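# Hang the picture frame level on the screw

## Task

Get the picture frame hanging on the screw with no support from the robot, resting level. It must sit on the screw's shank (not on its head) at its balance point. The display board is free-standing and must remain upright on its own when you finish.

## Robot and tools

Robot: two arms, left_arm and right_arm, each ending in a two-finger gripper. All positions and orientations use one scene frame. Its origin is at table-top height, halfway between the two arms' nominal bases. +z points up, +x points out over the table, and left_arm is on the +y side. Image left and right do not match the arm names. A BASES line, if one appears, gives the true base locations. Reported hand poses can be off by a few centimetres, more at long reach.

Gripper axes: the fingers point along the gripper's +z axis and separate along its y axis. end_effector_position is the point between the finger pads, about 5 mm short of the fingertips. Orientation is end_effector_quat_wxyz, written w, x, y, z.

A row is one flat list of 16 numbers that covers both arms, even when only one arm moves. The first 8 are left_arm: x, y, z (metres, absolute scene-frame position), qw, qx, qy, qz (absolute scene-frame orientation), then opening. The last 8 are right_arm in the same order. Each row is therefore an absolute pose for both grippers, not an offset. Opening runs from -1 (closed) to +1 (fully open, 0.070 m). It is a target for the fingers. To hold something, command an opening about 0.05 below the grip_measured reading at first contact; a smaller gap gives a lighter grip. Closing fully takes roughly 1 s. To keep an arm still, resend the exact pose from the last result before it stopped moving, and the opening you want. To hold an orientation, keep sending the same quaternion rather than copying the drifted one from the result.

Tools:
execute_actions {actions, cameras}. actions is an empty list (look only; the result also includes pictures), or one item. An action item is {rows: 1 to 15 rows, steps: 1 to 15}. Each step lasts 1/30 s, and the last row repeats if there are fewer rows than steps. An action needs at least 5 steps. A wait item is {steps: up to 300}, counted from the previous result. A row is refused if its target is more than 0.6 m from that arm's last reported position along any of the gripper's axes. A refused call sends nothing. Results are taken 5 steps before the action finishes. cameras picks which images come back: ["all"], [], or names.
move {target, speed, blend, blocking, cameras}. target is one 16-number row or a list of up to 15 rows. Each gripper follows a straight line to its target, and all arms finish together within at most 10 s. speed is in m/s, from 0.002 to 2.2, default 0.25, as one value or one per target. blend is a corner-rounding radius in metres. blocking=false returns about 0.5 s after the start. The result adds a move: line giving the ending (done, off_target, moving, held, fault) and the limits hit (limits=paced means the pose was clipped; limits=held means steps were withheld). done means the arm is within 3 mm and 2 degrees of its target. Neither done nor off_target tells you about contact. A change of opening on a later target takes effect only once everything is at rest there.
wait {seconds: 0 to 10}: lets time pass and returns early if a move ends.
stop {}: brakes a running move. Braking needs distance, and the fingers keep moving.
zoom_image {camera, region [x0,y0,x1,y1]}: gives a close-up of that camera's latest picture. Pixel coordinates start at the top-left corner, and the region can be at most 504x504. Cameras are cam_head_left, cam_head_right, cam_left_wrist and cam_right_wrist, each 896x504.
finished_scene {scene}: closes the current scene, giving its number, and cannot be undone. The result reports success and the next task.

Motion notes: the controller limits each step's orientation change to 32 degrees from the measured orientation. Joint targets move at most 3 rad/s. Moves do not avoid obstacles or the other arm. Fast moves lag, overshoot and hit harder. Aiming well past a contact point presses harder. Do not route paths close to an arm's own base, because that can flip its shoulder posture; go around instead. A clearance check holds back commands that bring the arms too close, but contact can still occur. The simulation keeps running while you compose replies.

Hazards: contact torque at a joint's load limit (21.6 N m for waist, shoulder and elbow; 7.52 N m for the wrist joints, which can only exert about 4 N m) stops that arm for 10 s. Motors heat up from holding loads, long stretched reach, or pushing toward unreachable poses. A MOTOR HOT line appears at 65 °C. At 80 °C that arm goes limp and drops its load for 30 to 60 s. A hard collision between the arms, or one gripper squeezing the other's fingers, can fail the scene. Do not drop the frame, release it while it is moving, slam into things or shove hard. Never let anything leave the table. Take care not to knock over the free-standing display board. Loose objects may occasionally be nudged by outside disturbances, so check the final state before finishing.

Each tool is called by a JSON object that holds its "fn" and its "kwargs", one argument or row to a line.

## Session

{"fn": "execute_actions", "kwargs": {
  "actions": []
}}

Scene clock: 0.00 s of 4500.00 s.
left_arm: end_effector_position=(+0.3510, +0.5999, +0.2155) grip_measured=+0.59 end_effector_quat_wxyz=(+0.247, -0.380, +0.744, +0.491) | right_arm: end_effector_position=(+0.3748, -0.3621, +0.2306) grip_measured=+0.98 end_effector_quat_wxyz=(+0.266, -0.127, +0.954, +0.046)
Joint positions: left_arm=[0.435 2.012 -1.399 1.391 1.016 -1.325 0.056] | right_arm=[-0.326 1.505 -1.187 0.405 0.93 -0.792 0.069]
Joint torques (N m): no reading
Motor temperatures (°C): left_arm=[31 31 32 33 36 30] | right_arm=[30 30 33 35 39 32]
Hand target: left_arm +0.3510, +0.5999, +0.2155; +0.247, -0.380, +0.744, +0.491 | right_arm +0.3748, -0.3621, +0.2306; +0.266, -0.127, +0.954, +0.046

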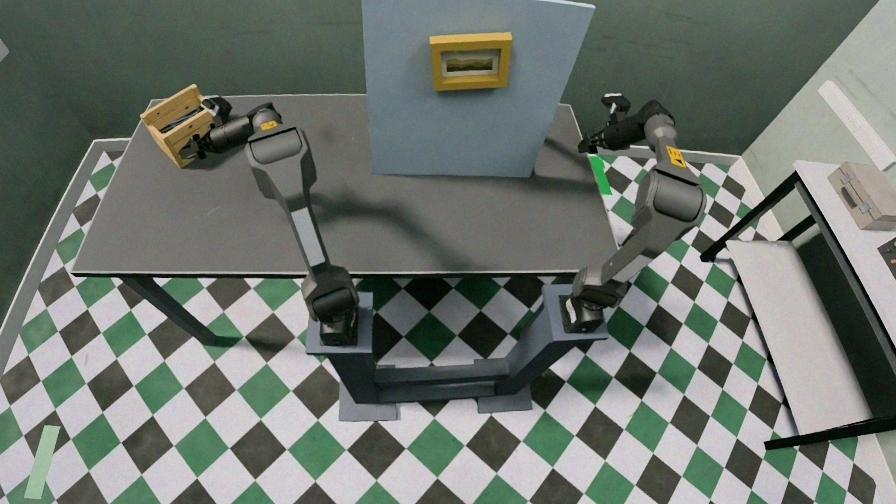

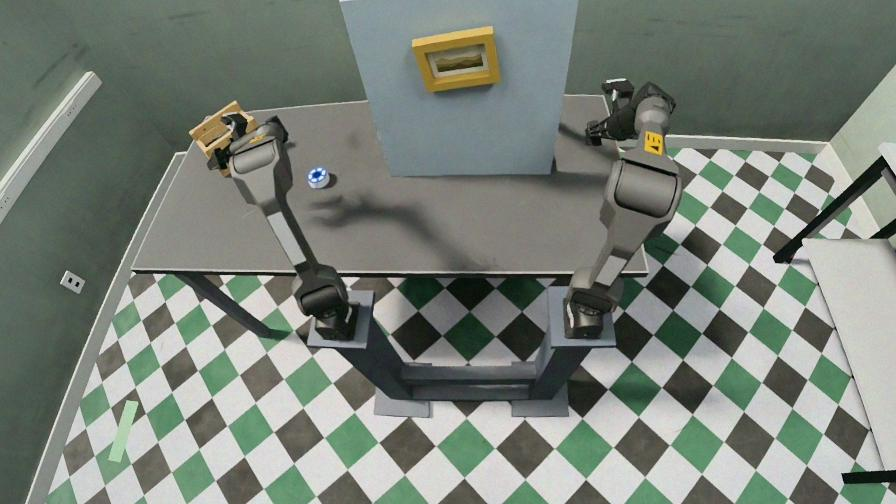

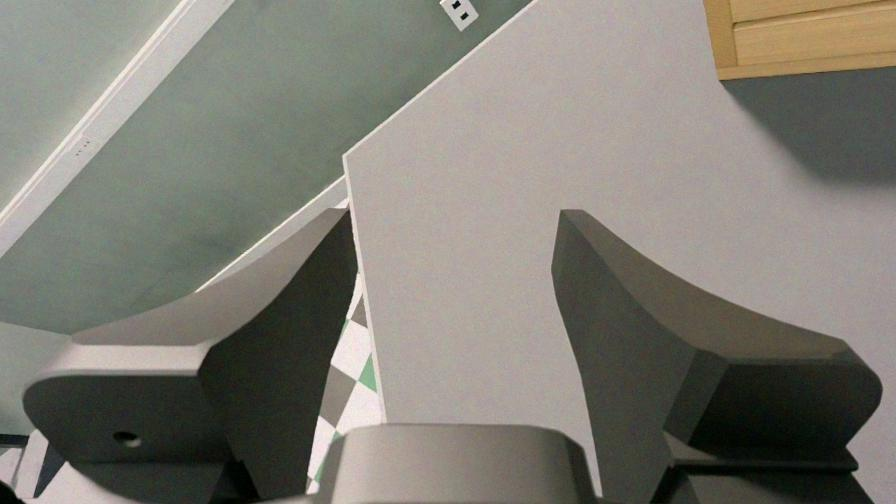

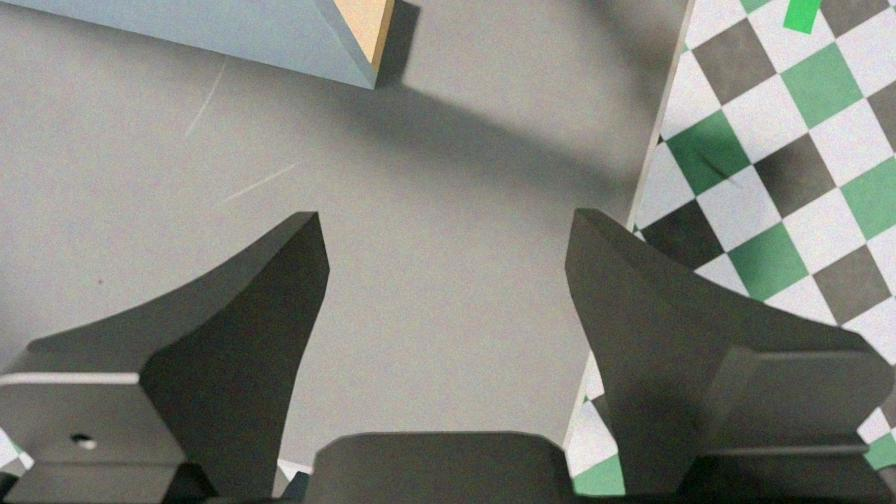

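{"fn": "zoom_image", "kwargs": {
  "camera": "cam_head_left",
  "region": [350, 0, 600, 190]
}}

{"fn": "zoom_image", "kwargs": {
  "camera": "cam_head_right",
  "region": [350, 0, 600, 190]
}}

{"fn": "zoom_image", "kwargs": {
  "camera": "cam_head_left",
  "region": [120, 70, 320, 190]
}}

{"fn": "zoom_image", "kwargs": {
  "camera": "cam_head_right",
  "region": [180, 90, 340, 200]
}}

{"fn": "zoom_image", "kwargs": {
  "camera": "cam_head_left",
  "region": [420, 20, 530, 100]
}}

{"fn": "zoom_image", "kwargs": {
  "camera": "cam_head_right",
  "region": [400, 10, 510, 100]
}}

Scaled by 2.016 from the camera's 896x504 image, which has a finer 1280x720 frame.

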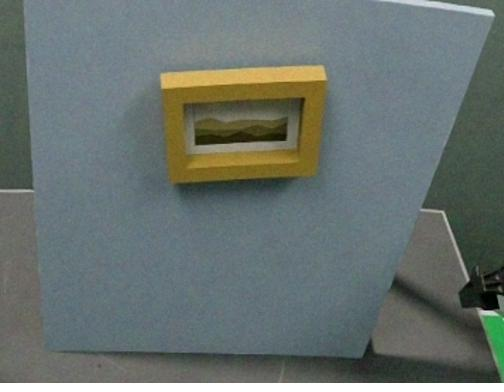

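Scaled by 2.016 from the camera's 896x504 image, which has a finer 1280x720 frame.

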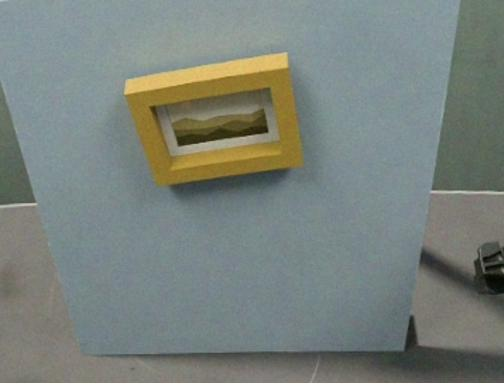

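Scaled by 2.520 from the camera's 896x504 image, which has a finer 1280x720 frame.

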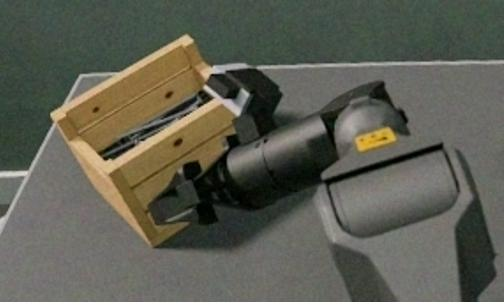

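Scaled by 3.150 from the camera's 896x504 image, which has a finer 1280x720 frame.

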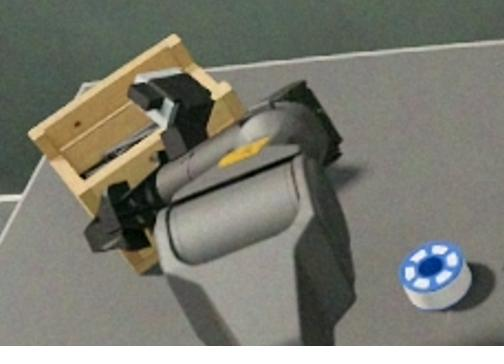

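Scaled by 4.582 from the camera's 896x504 image, which has a finer 1280x720 frame.

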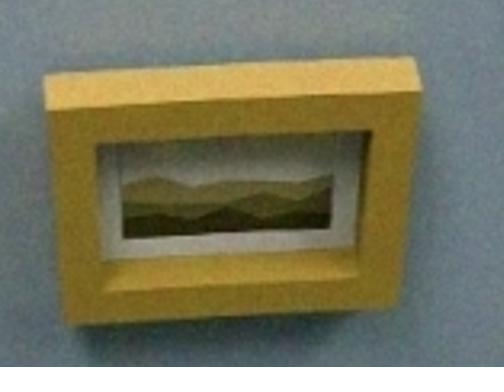

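Scaled by 4.582 from the camera's 896x504 image, which has a finer 1280x720 frame.

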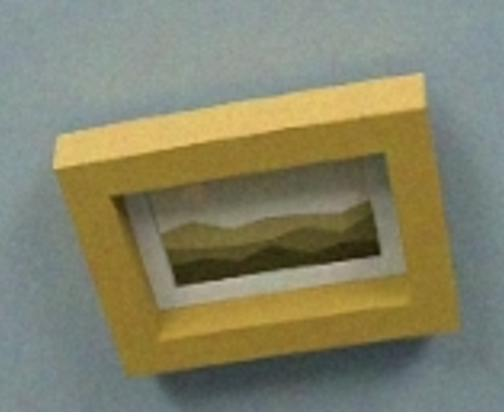

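{"fn": "move", "kwargs": {
  "target": [
    [0.33,0.45,0.30,0.247,-0.380,0.744,0.491,0.59,0.27,-0.33,0.32,0.266,-0.127,0.954,0.046,0.98],
    [0.2,0.25,0.38,0.5,-0.5,0.5,-0.5,0.59,0.2,-0.25,0.38,0.5,0.5,0.5,0.5,0.98]
  ],
  "blend": [0.03,0],
  "speed": 0.4,
  "cameras": ["all"]
}}

Scene clock: 15.90 s of 4500.00 s.
left_arm: end_effector_position=(+0.2000, +0.2494, +0.3798) grip_measured=+0.59 end_effector_quat_wxyz=(+0.520, -0.516, +0.481, -0.481) | right_arm: end_effector_position=(+0.2000, -0.2500, +0.3797) grip_measured=+0.98 end_effector_quat_wxyz=(+0.500, +0.500, +0.500, +0.500)
Joint positions: left_arm=[0.15 0.288 -0.48 -0.252 0.284 -1.324 0.056] | right_arm=[-0.99 0.121 -0.516 1.289 1.084 0.555 0.069]
Joint torques (N m): left_arm=[-0.56 1.3 -3.72 -0.03 -1.48 -0.02] | right_arm=[0.64 4.01 -4.25 0.7 -0.56 -0.22]
Hand target: left_arm +0.2001, +0.2493, +0.3801; +0.519, -0.517, +0.481, -0.482 | right_arm +0.2000, -0.2500, +0.3800; +0.500, +0.500, +0.500, +0.500
Off the commanded pose: left_arm 0.001 m, 4 deg | right_arm 0.000 m, 0 deg.
shoulder posture changed (left arm): the wrist came as close to joint 1's axis as it can, and the arm is now in the other of its two shoulder postures.
shoulder posture changed (right arm): the wrist came as close to joint 1's axis as it can, and the arm is now in the other of its two shoulder postures.
Kept back: nothing.
move: off_target (left_arm)
camera_calibration:
cam_left_wrist: T_world_to_cam=[[0.0209016, -0.014325, 0.999679, -0.376697], [-0.496514, -0.868026, -0.00205715, 0.317147], [0.867777, -0.496312, -0.0252557, 0.0815356], [0, 0, 0, 1]] pos_world=[0.094587, 0.310363, 0.379288]
cam_right_wrist: T_world_to_cam=[[-0.0101057, 0.0402496, -0.999139, 0.39204], [-0.610215, 0.791322, 0.0380498, 0.299113], [0.792172, 0.610074, 0.0165641, 0.106096], [0, 0, 0, 1]] pos_world=[0.102438, -0.3172, 0.378564]

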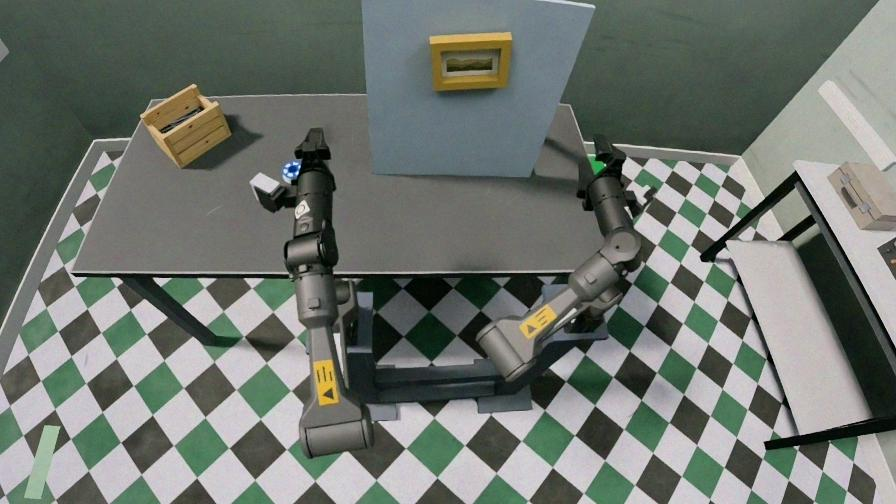

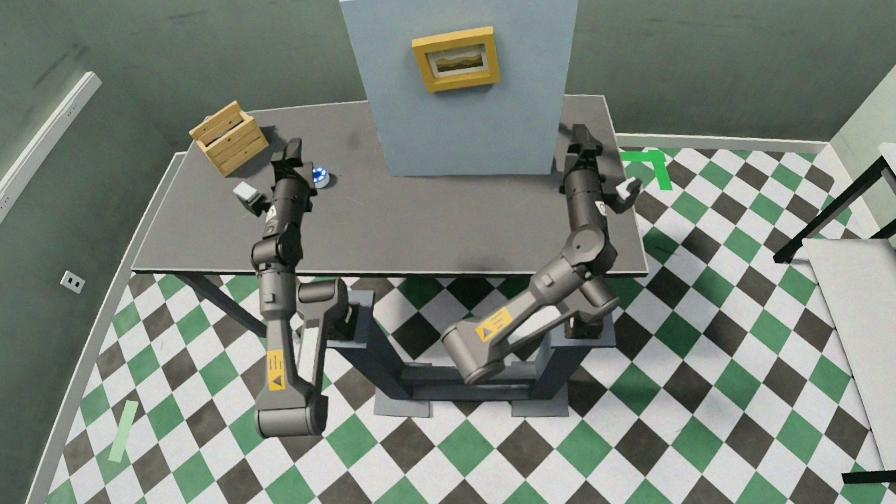

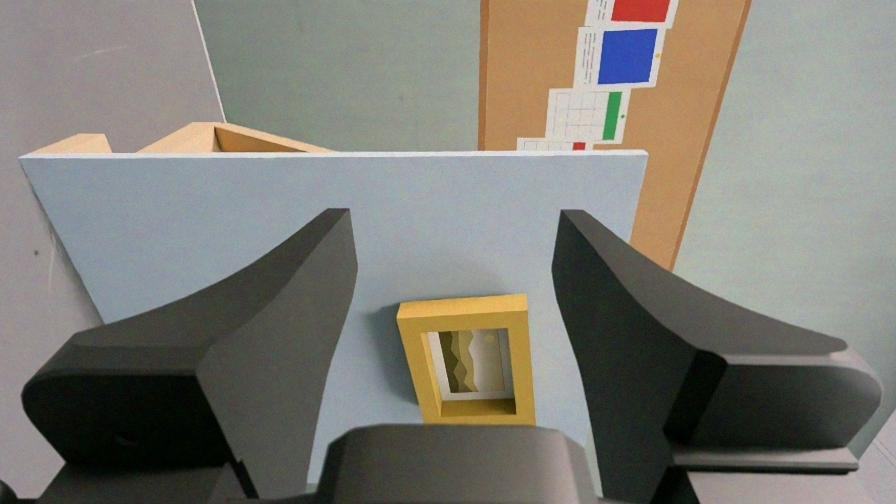

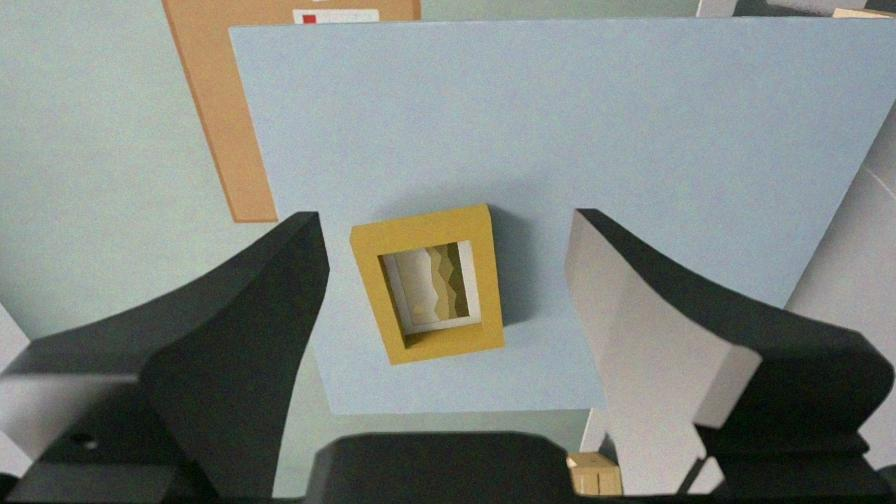

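{"fn": "zoom_image", "kwargs": {
  "camera": "cam_right_wrist",
  "region": [330, 190, 530, 380]
}}

{"fn": "zoom_image", "kwargs": {
  "camera": "cam_left_wrist",
  "region": [360, 270, 560, 440]
}}

{"fn": "zoom_image", "kwargs": {
  "camera": "cam_left_wrist",
  "region": [0, 90, 450, 340]
}}

Scaled by 2.520 from the camera's 896x504 image, which has a finer 1280x720 frame.

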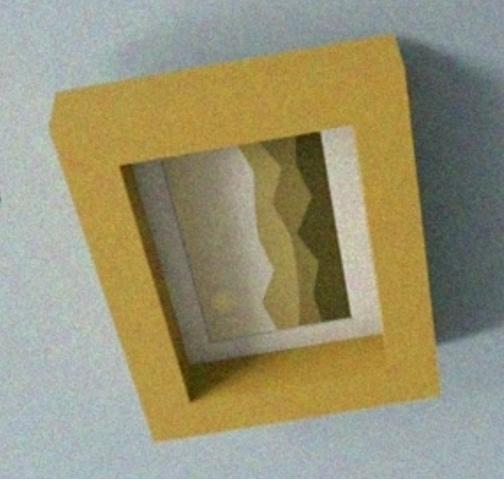

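Scaled by 2.520 from the camera's 896x504 image, which has a finer 1280x720 frame.

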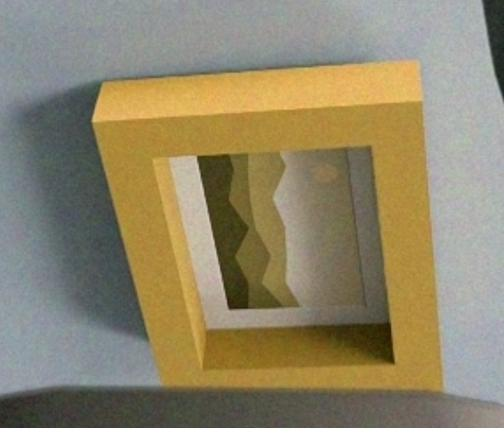

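Scaled by 1.120 from the camera's 896x504 image, which has a finer 1280x720 frame.

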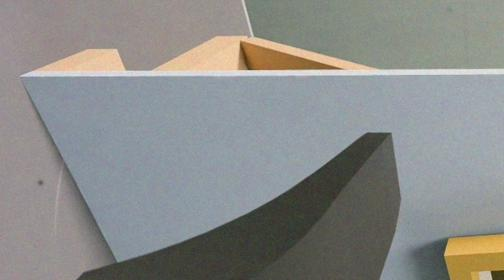

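{"fn": "move", "kwargs": {
  "target": [
    [0.3,0.42,0.32,0.247,-0.380,0.744,0.491,0.59,0.27,-0.33,0.32,0.266,-0.127,0.954,0.046,0.98]
  ],
  "speed": 0.3
}}

Scene clock: 22.80 s of 4500.00 s.
left_arm: end_effector_position=(+0.3003, +0.4205, +0.3196) grip_measured=+0.59 end_effector_quat_wxyz=(+0.333, -0.317, +0.788, +0.410) | right_arm: end_effector_position=(+0.2703, -0.3298, +0.3195) grip_measured=+0.98 end_effector_quat_wxyz=(+0.299, -0.117, +0.947, +0.019)
Joint positions: left_arm=[-0.02 1.399 -1.069 1.165 1.223 -1.171 0.056] | right_arm=[-0.329 1.073 -1.152 0.32 1.216 -0.631 0.069]
Joint torques (N m): left_arm=[-0.03 -5.05 -2.71 0.66 0.17 -0.13] | right_arm=[-0.49 -1.89 -4.19 0.38 -0.06 0.06]
Hand target: left_arm +0.3000, +0.4205, +0.3198; +0.333, -0.318, +0.787, +0.409 | right_arm +0.2703, -0.3298, +0.3196; +0.300, -0.117, +0.947, +0.019
Off the commanded pose: left_arm 0.001 m, 16 deg | right_arm 0.001 m, 5 deg.
shoulder posture changed (left arm): the wrist came as close to joint 1's axis as it can, and the arm is now in the other of its two shoulder postures.
shoulder posture changed (right arm): the wrist came as close to joint 1's axis as it can, and the arm is now in the other of its two shoulder postures.
joint sent to its limit (left arm) — joint 5 (wrist pitch), upper limit.
joint sent to its limit (right arm) — joint 5 (wrist pitch), upper limit.
Kept back: nothing.
move: off_target (left_arm, right_arm)

{"fn": "move", "kwargs": {
  "target": [
    [0.3,0.42,0.32,0.333,-0.318,0.787,0.410,0.59,0.3,-0.15,0.49,0.266,-0.127,0.954,0.046,0.98],
    [0.3,0.42,0.32,0.333,-0.318,0.787,0.410,0.59,0.365,-0.02,0.51,0.266,-0.127,0.954,0.046,0.98]
  ],
  "blend": [0.05,0],
  "speed": 0.3,
  "cameras": ["all"]
}}

{"fn": "zoom_image", "kwargs": {
  "camera": "cam_right_wrist",
  "region": [250, 50, 650, 275]
}}

Scene clock: 24.87 s of 4500.00 s.
left_arm: end_effector_position=(+0.3002, +0.4202, +0.3201) grip_measured=+0.59 end_effector_quat_wxyz=(+0.334, -0.317, +0.787, +0.410) | right_arm: end_effector_position=(+0.3653, -0.0202, +0.5095) grip_measured=+0.98 end_effector_quat_wxyz=(+0.475, -0.138, +0.852, +0.172)
Joint positions: left_arm=[-0.021 1.397 -1.069 1.165 1.223 -1.171 0.056] | right_arm=[0.825 1.728 -2.315 -0.273 1.216 0.429 0.069]
Joint torques (N m): left_arm=[-0.82 -5.58 -2.33 0.9 0.07 -0.21] | right_arm=[0.54 -7.09 -2.93 -0.31 -0.02 0.17]
Hand target: left_arm +0.3000, +0.4201, +0.3199; +0.334, -0.318, +0.788, +0.409 | right_arm +0.3649, -0.0201, +0.5096; +0.475, -0.138, +0.852, +0.172
Off the commanded pose: left_arm 0.000 m, 0 deg | right_arm 0.001 m, 30 deg.
joint sent to its limit (left arm) — joint 5 (wrist pitch), upper limit.
joint sent to its limit (right arm) — joint 5 (wrist pitch), upper limit.
Kept back: nothing.
move: off_target (right_arm)
camera_calibration:
cam_left_wrist: T_world_to_cam=[[0.772923, -0.445282, -0.452012, 0.10336], [-0.622659, -0.669289, -0.4054, 0.598554], [-0.122009, 0.594792, -0.794567, 0.162756], [0, 0, 0, 1]] pos_world=[0.312664, 0.349823, 0.418694]
cam_right_wrist: T_world_to_cam=[[0.370838, -0.909256, -0.18903, -0.0568235], [-0.883302, -0.282468, -0.374151, 0.501255], [0.286804, 0.30572, -0.907898, 0.482376], [0, 0, 0, 1]] pos_world=[0.325485, -0.0575505, 0.614752]

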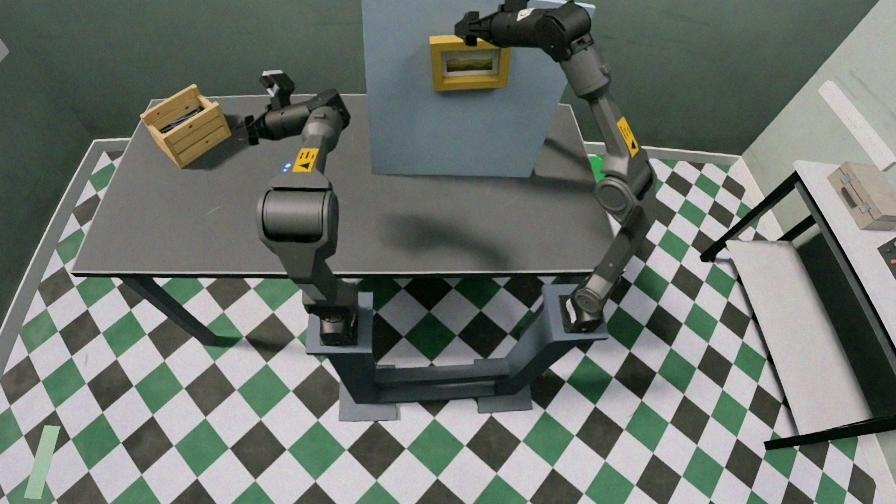

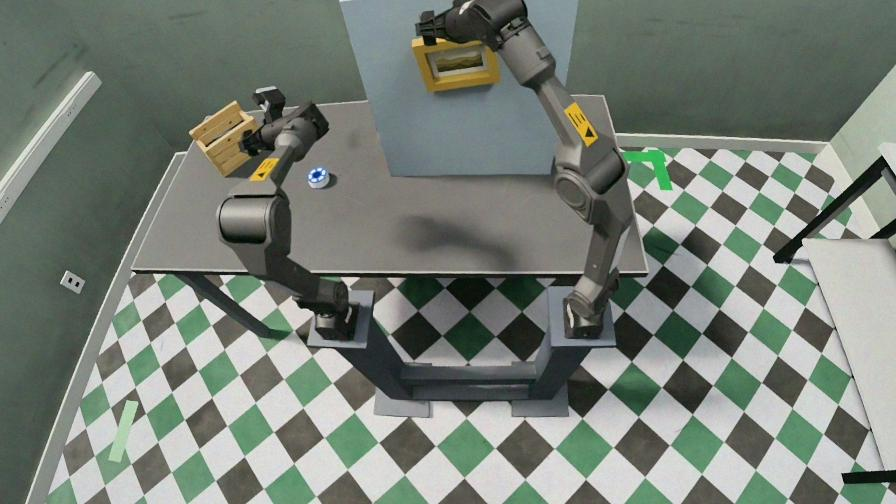

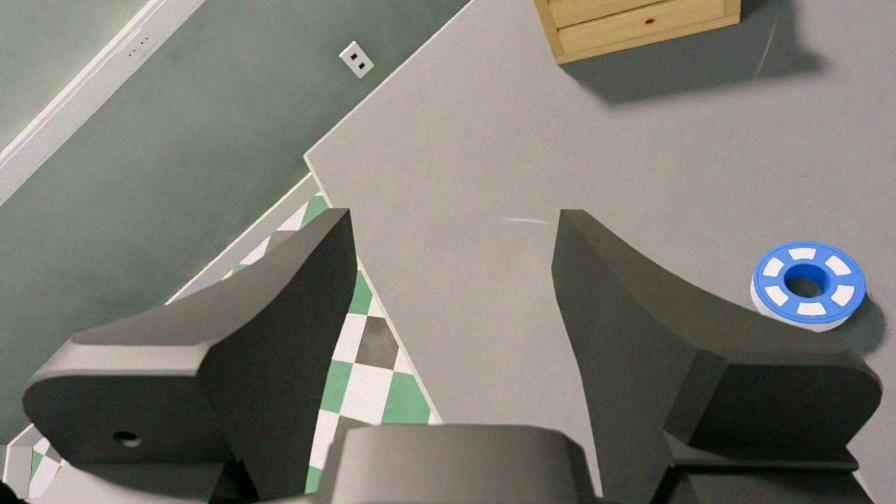

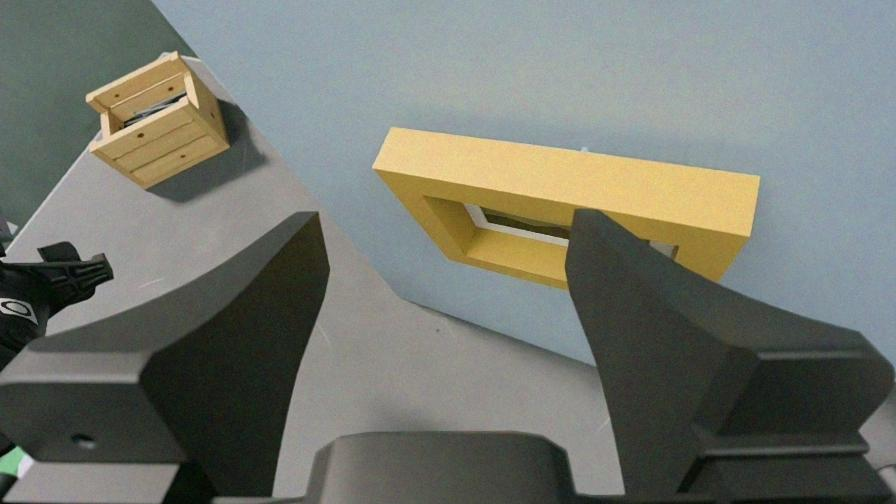

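Scaled by 1.260 from the camera's 896x504 image, which has a finer 1280x720 frame.

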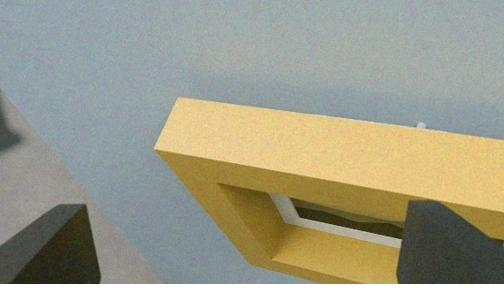

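{"fn": "zoom_image", "kwargs": {
  "camera": "cam_right_wrist",
  "region": [540, 130, 640, 190]
}}

{"fn": "zoom_image", "kwargs": {
  "camera": "cam_right_wrist",
  "region": [360, 110, 780, 300]
}}

Scaled by 5.040 from the camera's 896x504 image, which has a finer 1280x720 frame.

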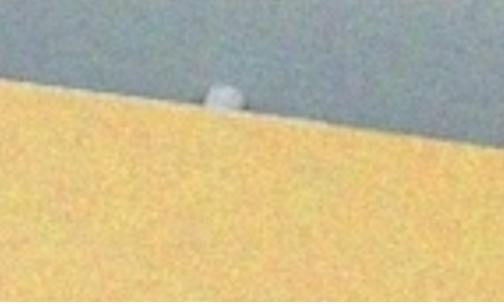

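Scaled by 1.200 from the camera's 896x504 image, which has a finer 1280x720 frame.

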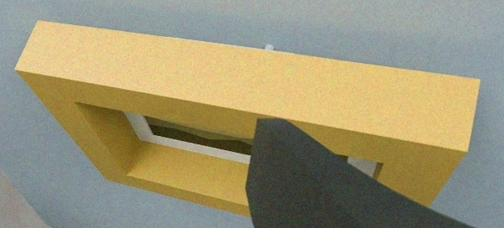

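{"fn": "move", "kwargs": {
  "target": [
    [0.3,0.42,0.32,0.333,-0.318,0.787,0.410,0.59,0.28,-0.22,0.46,0.288,0.288,0.646,0.646,0.98],
    [0.3,0.42,0.32,0.333,-0.318,0.787,0.410,0.59,0.395,-0.2,0.44,0.288,0.288,0.646,0.646,0.98]
  ],
  "blend": [0.03,0],
  "speed": 0.3,
  "cameras": ["all"]
}}

Scene clock: 31.00 s of 4500.00 s.
left_arm: end_effector_position=(+0.3001, +0.4202, +0.3199) grip_measured=+0.59 end_effector_quat_wxyz=(+0.334, -0.317, +0.788, +0.410) | right_arm: end_effector_position=(+0.3953, -0.1998, +0.4406) grip_measured=+0.98 end_effector_quat_wxyz=(+0.288, +0.287, +0.646, +0.646)
Joint positions: left_arm=[-0.021 1.397 -1.068 1.165 1.223 -1.171 0.056] | right_arm=[-0.175 1.335 -1.101 1.681 0.939 -0.184 0.069]
Joint torques (N m): left_arm=[-0.62 -5.44 -2.31 0.84 -0.15 -0.12] | right_arm=[-0.47 -5 -3.6 0.72 0.25 0.18]
Hand target: left_arm +0.3000, +0.4201, +0.3199; +0.334, -0.318, +0.788, +0.409 | right_arm +0.3950, -0.2000, +0.4400; +0.288, +0.288, +0.646, +0.646
Off the commanded pose: left_arm 0.000 m, 0 deg | right_arm 0.001 m, 0 deg.
joint sent to its limit (left arm) — joint 5 (wrist pitch), upper limit.
Kept back: nothing.
move: done
camera_calibration:
cam_left_wrist: T_world_to_cam=[[0.772562, -0.445248, -0.452662, 0.103598], [-0.622971, -0.669313, -0.404879, 0.59832], [-0.1227, 0.594789, -0.794462, 0.162691], [0, 0, 0, 1]] pos_world=[0.312663, 0.349823, 0.418394]
cam_right_wrist: T_world_to_cam=[[-0.0315856, 0.022128, -0.999256, 0.457819], [-0.982913, 0.180699, 0.0350705, 0.402919], [0.18134, 0.98329, 0.0160424, 0.236112], [0, 0, 0, 1]] pos_world=[0.367679, -0.315104, 0.43956]

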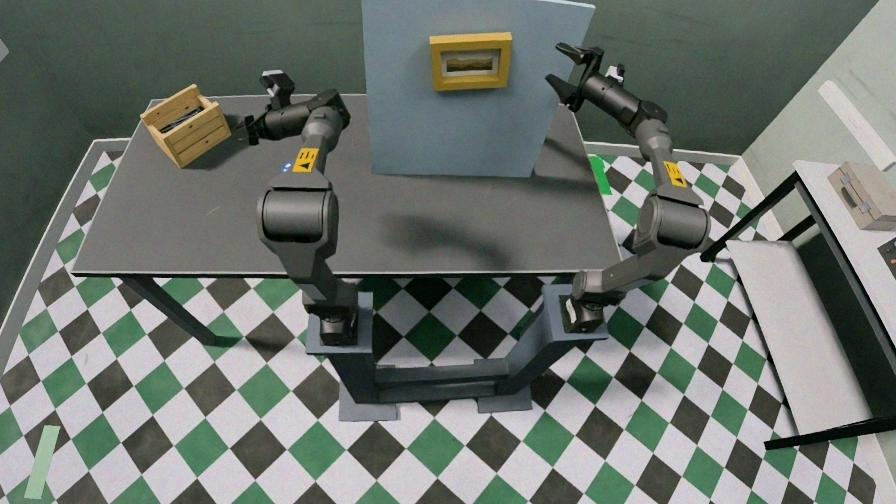

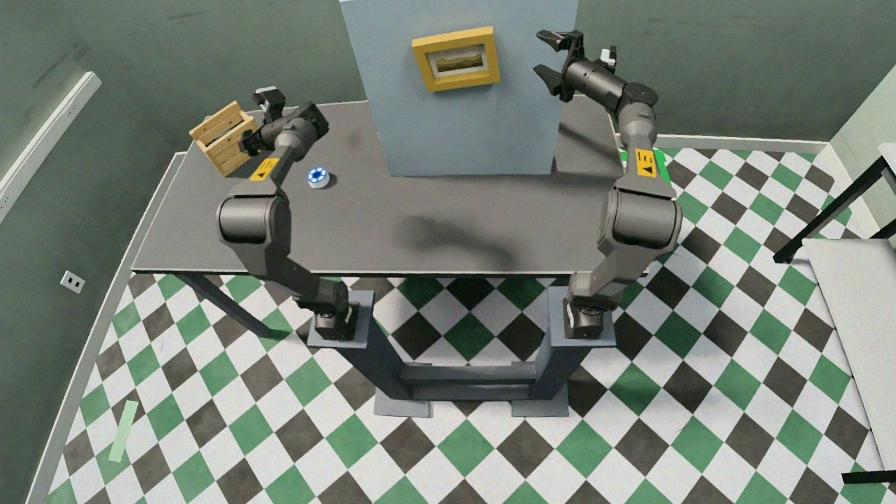

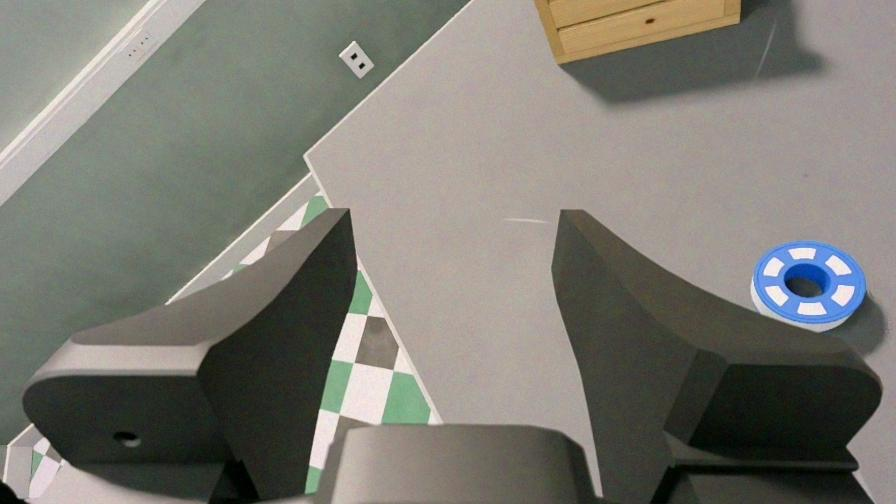

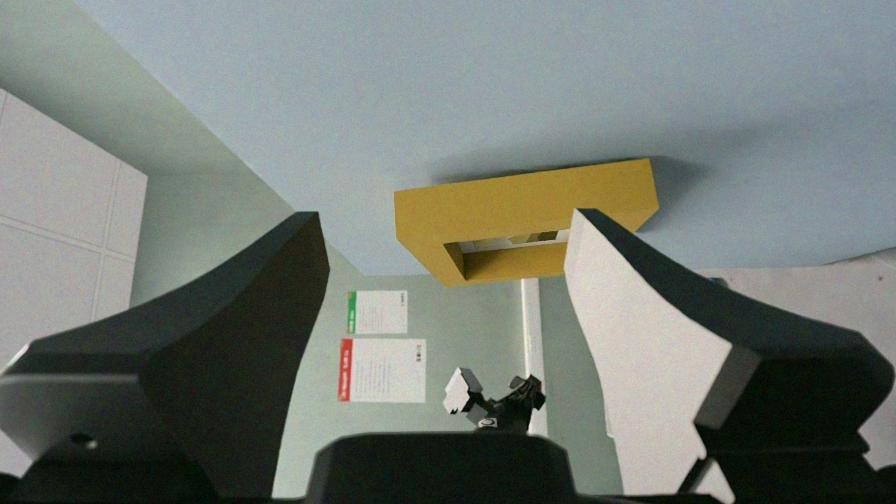

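{"fn": "zoom_image", "kwargs": {
  "camera": "cam_right_wrist",
  "region": [380, 140, 680, 300]
}}

Scaled by 1.680 from the camera's 896x504 image, which has a finer 1280x720 frame.

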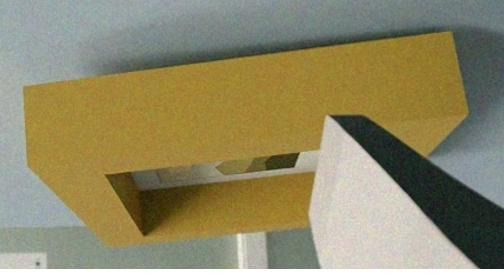

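{"fn": "move", "kwargs": {
  "target": [
    [0.3,0.42,0.32,0.333,-0.318,0.787,0.410,0.59,0.405,-0.22,0.42,0.228,0.228,0.669,0.669,0.98]
  ],
  "speed": 0.15,
  "cameras": ["cam_right_wrist"]
}}

{"fn": "zoom_image", "kwargs": {
  "camera": "cam_right_wrist",
  "region": [330, 120, 650, 290]
}}

Scene clock: 32.53 s of 4500.00 s.
left_arm: end_effector_position=(+0.3001, +0.4202, +0.3199) grip_measured=+0.59 end_effector_quat_wxyz=(+0.334, -0.317, +0.788, +0.410) | right_arm: end_effector_position=(+0.4054, -0.2200, +0.4194) grip_measured=+0.98 end_effector_quat_wxyz=(+0.238, +0.241, +0.668, +0.662)
Joint positions: left_arm=[-0.021 1.397 -1.068 1.165 1.223 -1.171 0.056] | right_arm=[-0.307 1.495 -1.183 1.644 1.216 -0.236 0.069]
Joint torques (N m): left_arm=[-0.72 -5.37 -2.31 0.81 -0.12 -0.11] | right_arm=[0.74 -5.95 -4.17 1.07 0.2 -0.08]
Hand target: left_arm +0.3000, +0.4201, +0.3199; +0.334, -0.318, +0.788, +0.409 | right_arm +0.4051, -0.2196, +0.4200; +0.239, +0.241, +0.668, +0.662
Off the commanded pose: left_arm 0.000 m, 0 deg | right_arm 0.001 m, 2 deg.
joint sent to its limit (left arm) — joint 5 (wrist pitch), upper limit.
joint sent to its limit (right arm) — joint 5 (wrist pitch), upper limit.
Kept back: nothing.
move: done
camera_calibration:
cam_right_wrist: T_world_to_cam=[[-0.0430736, 0.00973313, -0.999024, 0.439233], [-0.998416, 0.0358061, 0.0433962, 0.388181], [0.0361935, 0.999311, 0.00817542, 0.320119], [0, 0, 0, 1]] pos_world=[0.394899, -0.338073, 0.419341]
Images, in order (width x height): cam_right_wrist 896x504.

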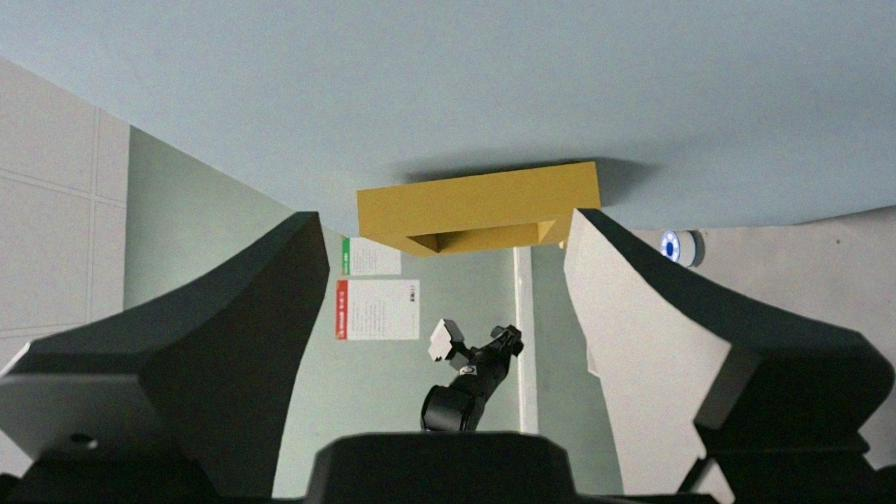

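Scaled by 1.575 from the camera's 896x504 image, which has a finer 1280x720 frame.

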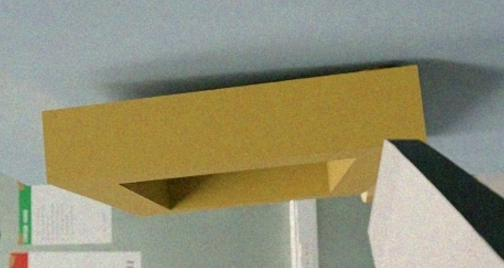

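{"fn": "move", "kwargs": {
  "target": [
    [0.27,0.2,0.40,0.6345,0.6345,0.3122,0.3122,0.59,0.33,-0.28,0.40,0.288,0.288,0.646,0.646,0.98],
    [0.27,-0.02,0.42,0.6345,0.6345,0.3122,0.3122,0.59,0.33,-0.28,0.40,0.288,0.288,0.646,0.646,0.98]
  ],
  "blend": [0.05,0],
  "speed": 0.3,
  "cameras": ["all"]
}}

{"fn": "zoom_image", "kwargs": {
  "camera": "cam_left_wrist",
  "region": [300, 120, 700, 350]
}}

Scene clock: 41.13 s of 4500.00 s.
left_arm: end_effector_position=(+0.2699, -0.0200, +0.4205) grip_measured=+0.59 end_effector_quat_wxyz=(+0.615, +0.650, +0.325, +0.307) | right_arm: end_effector_position=(+0.3304, -0.2794, +0.4004) grip_measured=+0.98 end_effector_quat_wxyz=(+0.330, +0.339, +0.633, +0.612)
Joint positions: left_arm=[-0.939 1.079 -0.881 1.739 0.304 -0.193 0.056] | right_arm=[-0.607 1.137 -0.817 1.623 1.216 -0.239 0.069]
Joint torques (N m): left_arm=[-0.06 -2.35 -3.31 0.11 -0.03 -0.02] | right_arm=[-0.04 -2.6 -3.67 1 0.28 0.15]
Hand target: left_arm +0.2699, -0.0200, +0.4203; +0.614, +0.650, +0.325, +0.307 | right_arm +0.3304, -0.2795, +0.4000; +0.330, +0.340, +0.633, +0.612
Off the commanded pose: left_arm 0.001 m, 3 deg | right_arm 0.001 m, 9 deg.
joint sent to its limit (left arm) — joint 4 (forearm roll), upper limit.
joint sent to its limit (right arm) — joint 5 (wrist pitch), upper limit.
Kept back: nothing.
move: off_target (left_arm, right_arm)
camera_calibration:
cam_left_wrist: T_world_to_cam=[[-0.0195946, 0.0282687, -0.999408, 0.429661], [0.0503259, 0.998361, 0.0272524, -0.00457563], [0.998541, -0.0497621, -0.0209851, -0.139903], [0, 0, 0, 1]] pos_world=[0.148348, -0.0145397, 0.426596]
cam_right_wrist: T_world_to_cam=[[-0.0550621, 0.00601291, -0.998465, 0.420253], [-0.944214, 0.324871, 0.0540268, 0.374725], [0.324697, 0.945739, -0.0122106, 0.280254], [0, 0, 0, 1]] pos_world=[0.285963, -0.389311, 0.402785]

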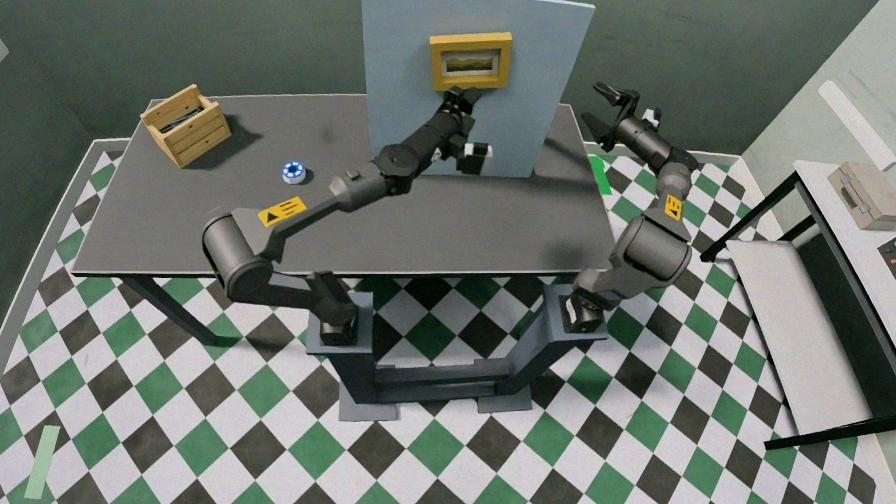

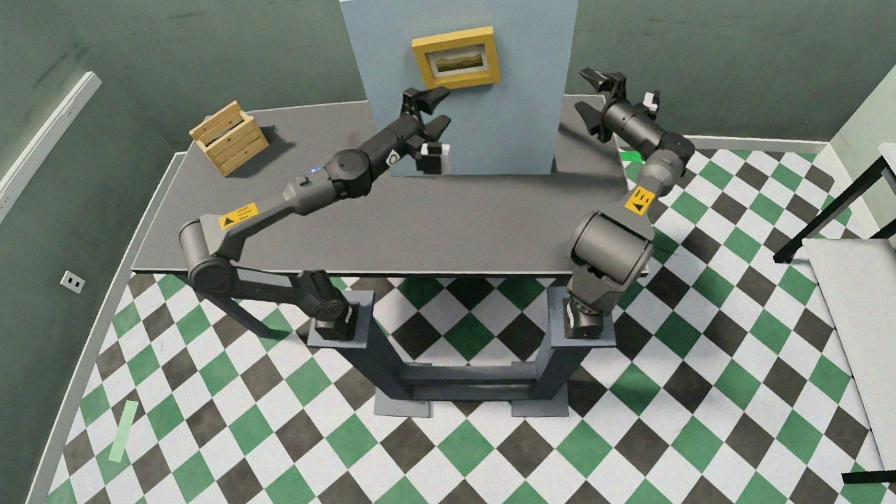

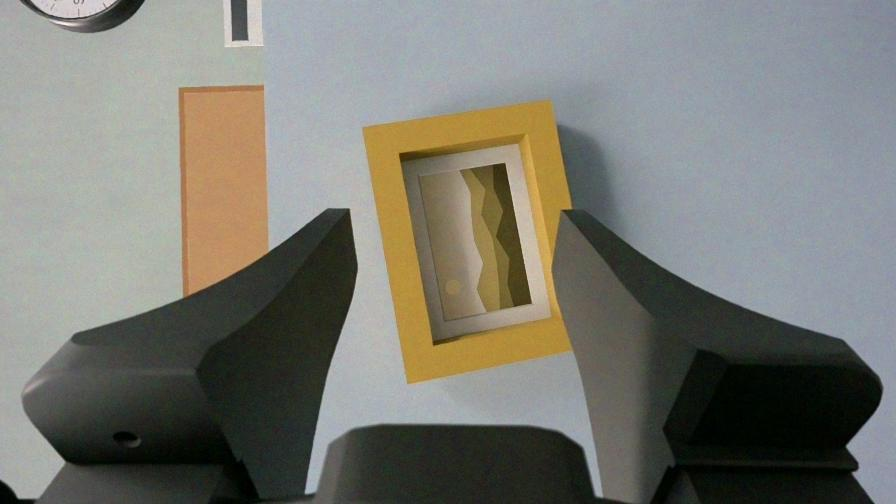

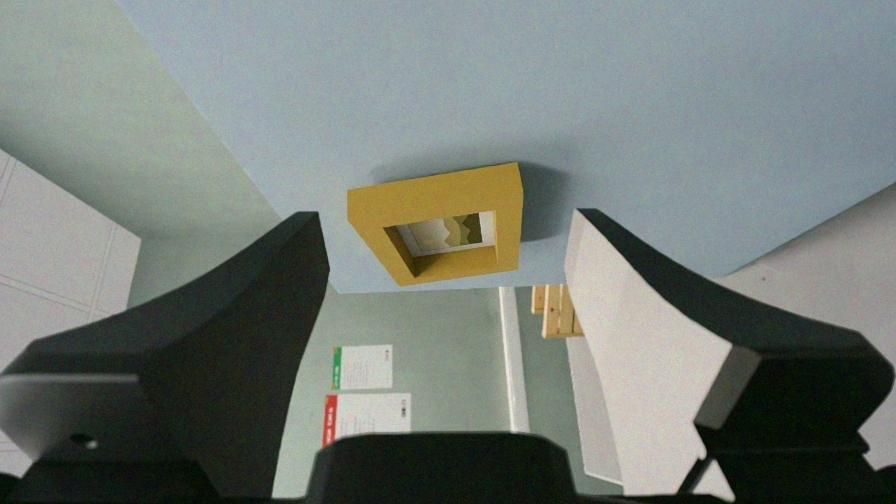

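Scaled by 1.260 from the camera's 896x504 image, which has a finer 1280x720 frame.

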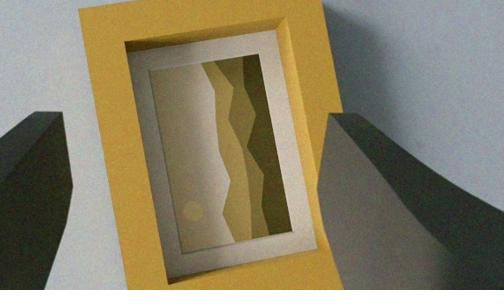

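{"fn": "zoom_image", "kwargs": {
  "camera": "cam_left_wrist",
  "region": [355, 95, 575, 225]
}}

{"fn": "zoom_image", "kwargs": {
  "camera": "cam_left_wrist",
  "region": [380, 260, 600, 390]
}}

Scaled by 2.291 from the camera's 896x504 image, which has a finer 1280x720 frame.

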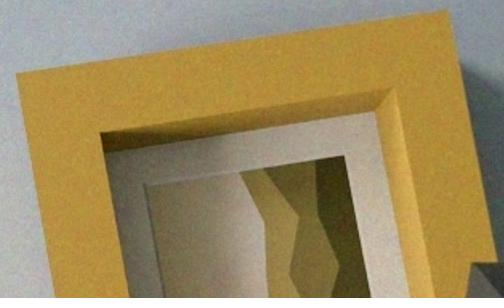

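Scaled by 2.291 from the camera's 896x504 image, which has a finer 1280x720 frame.

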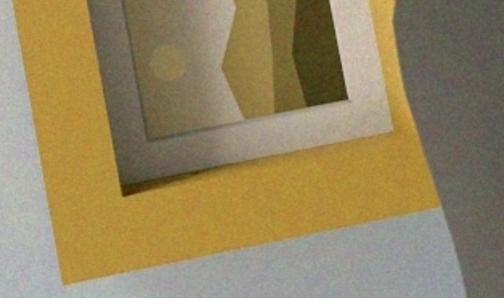

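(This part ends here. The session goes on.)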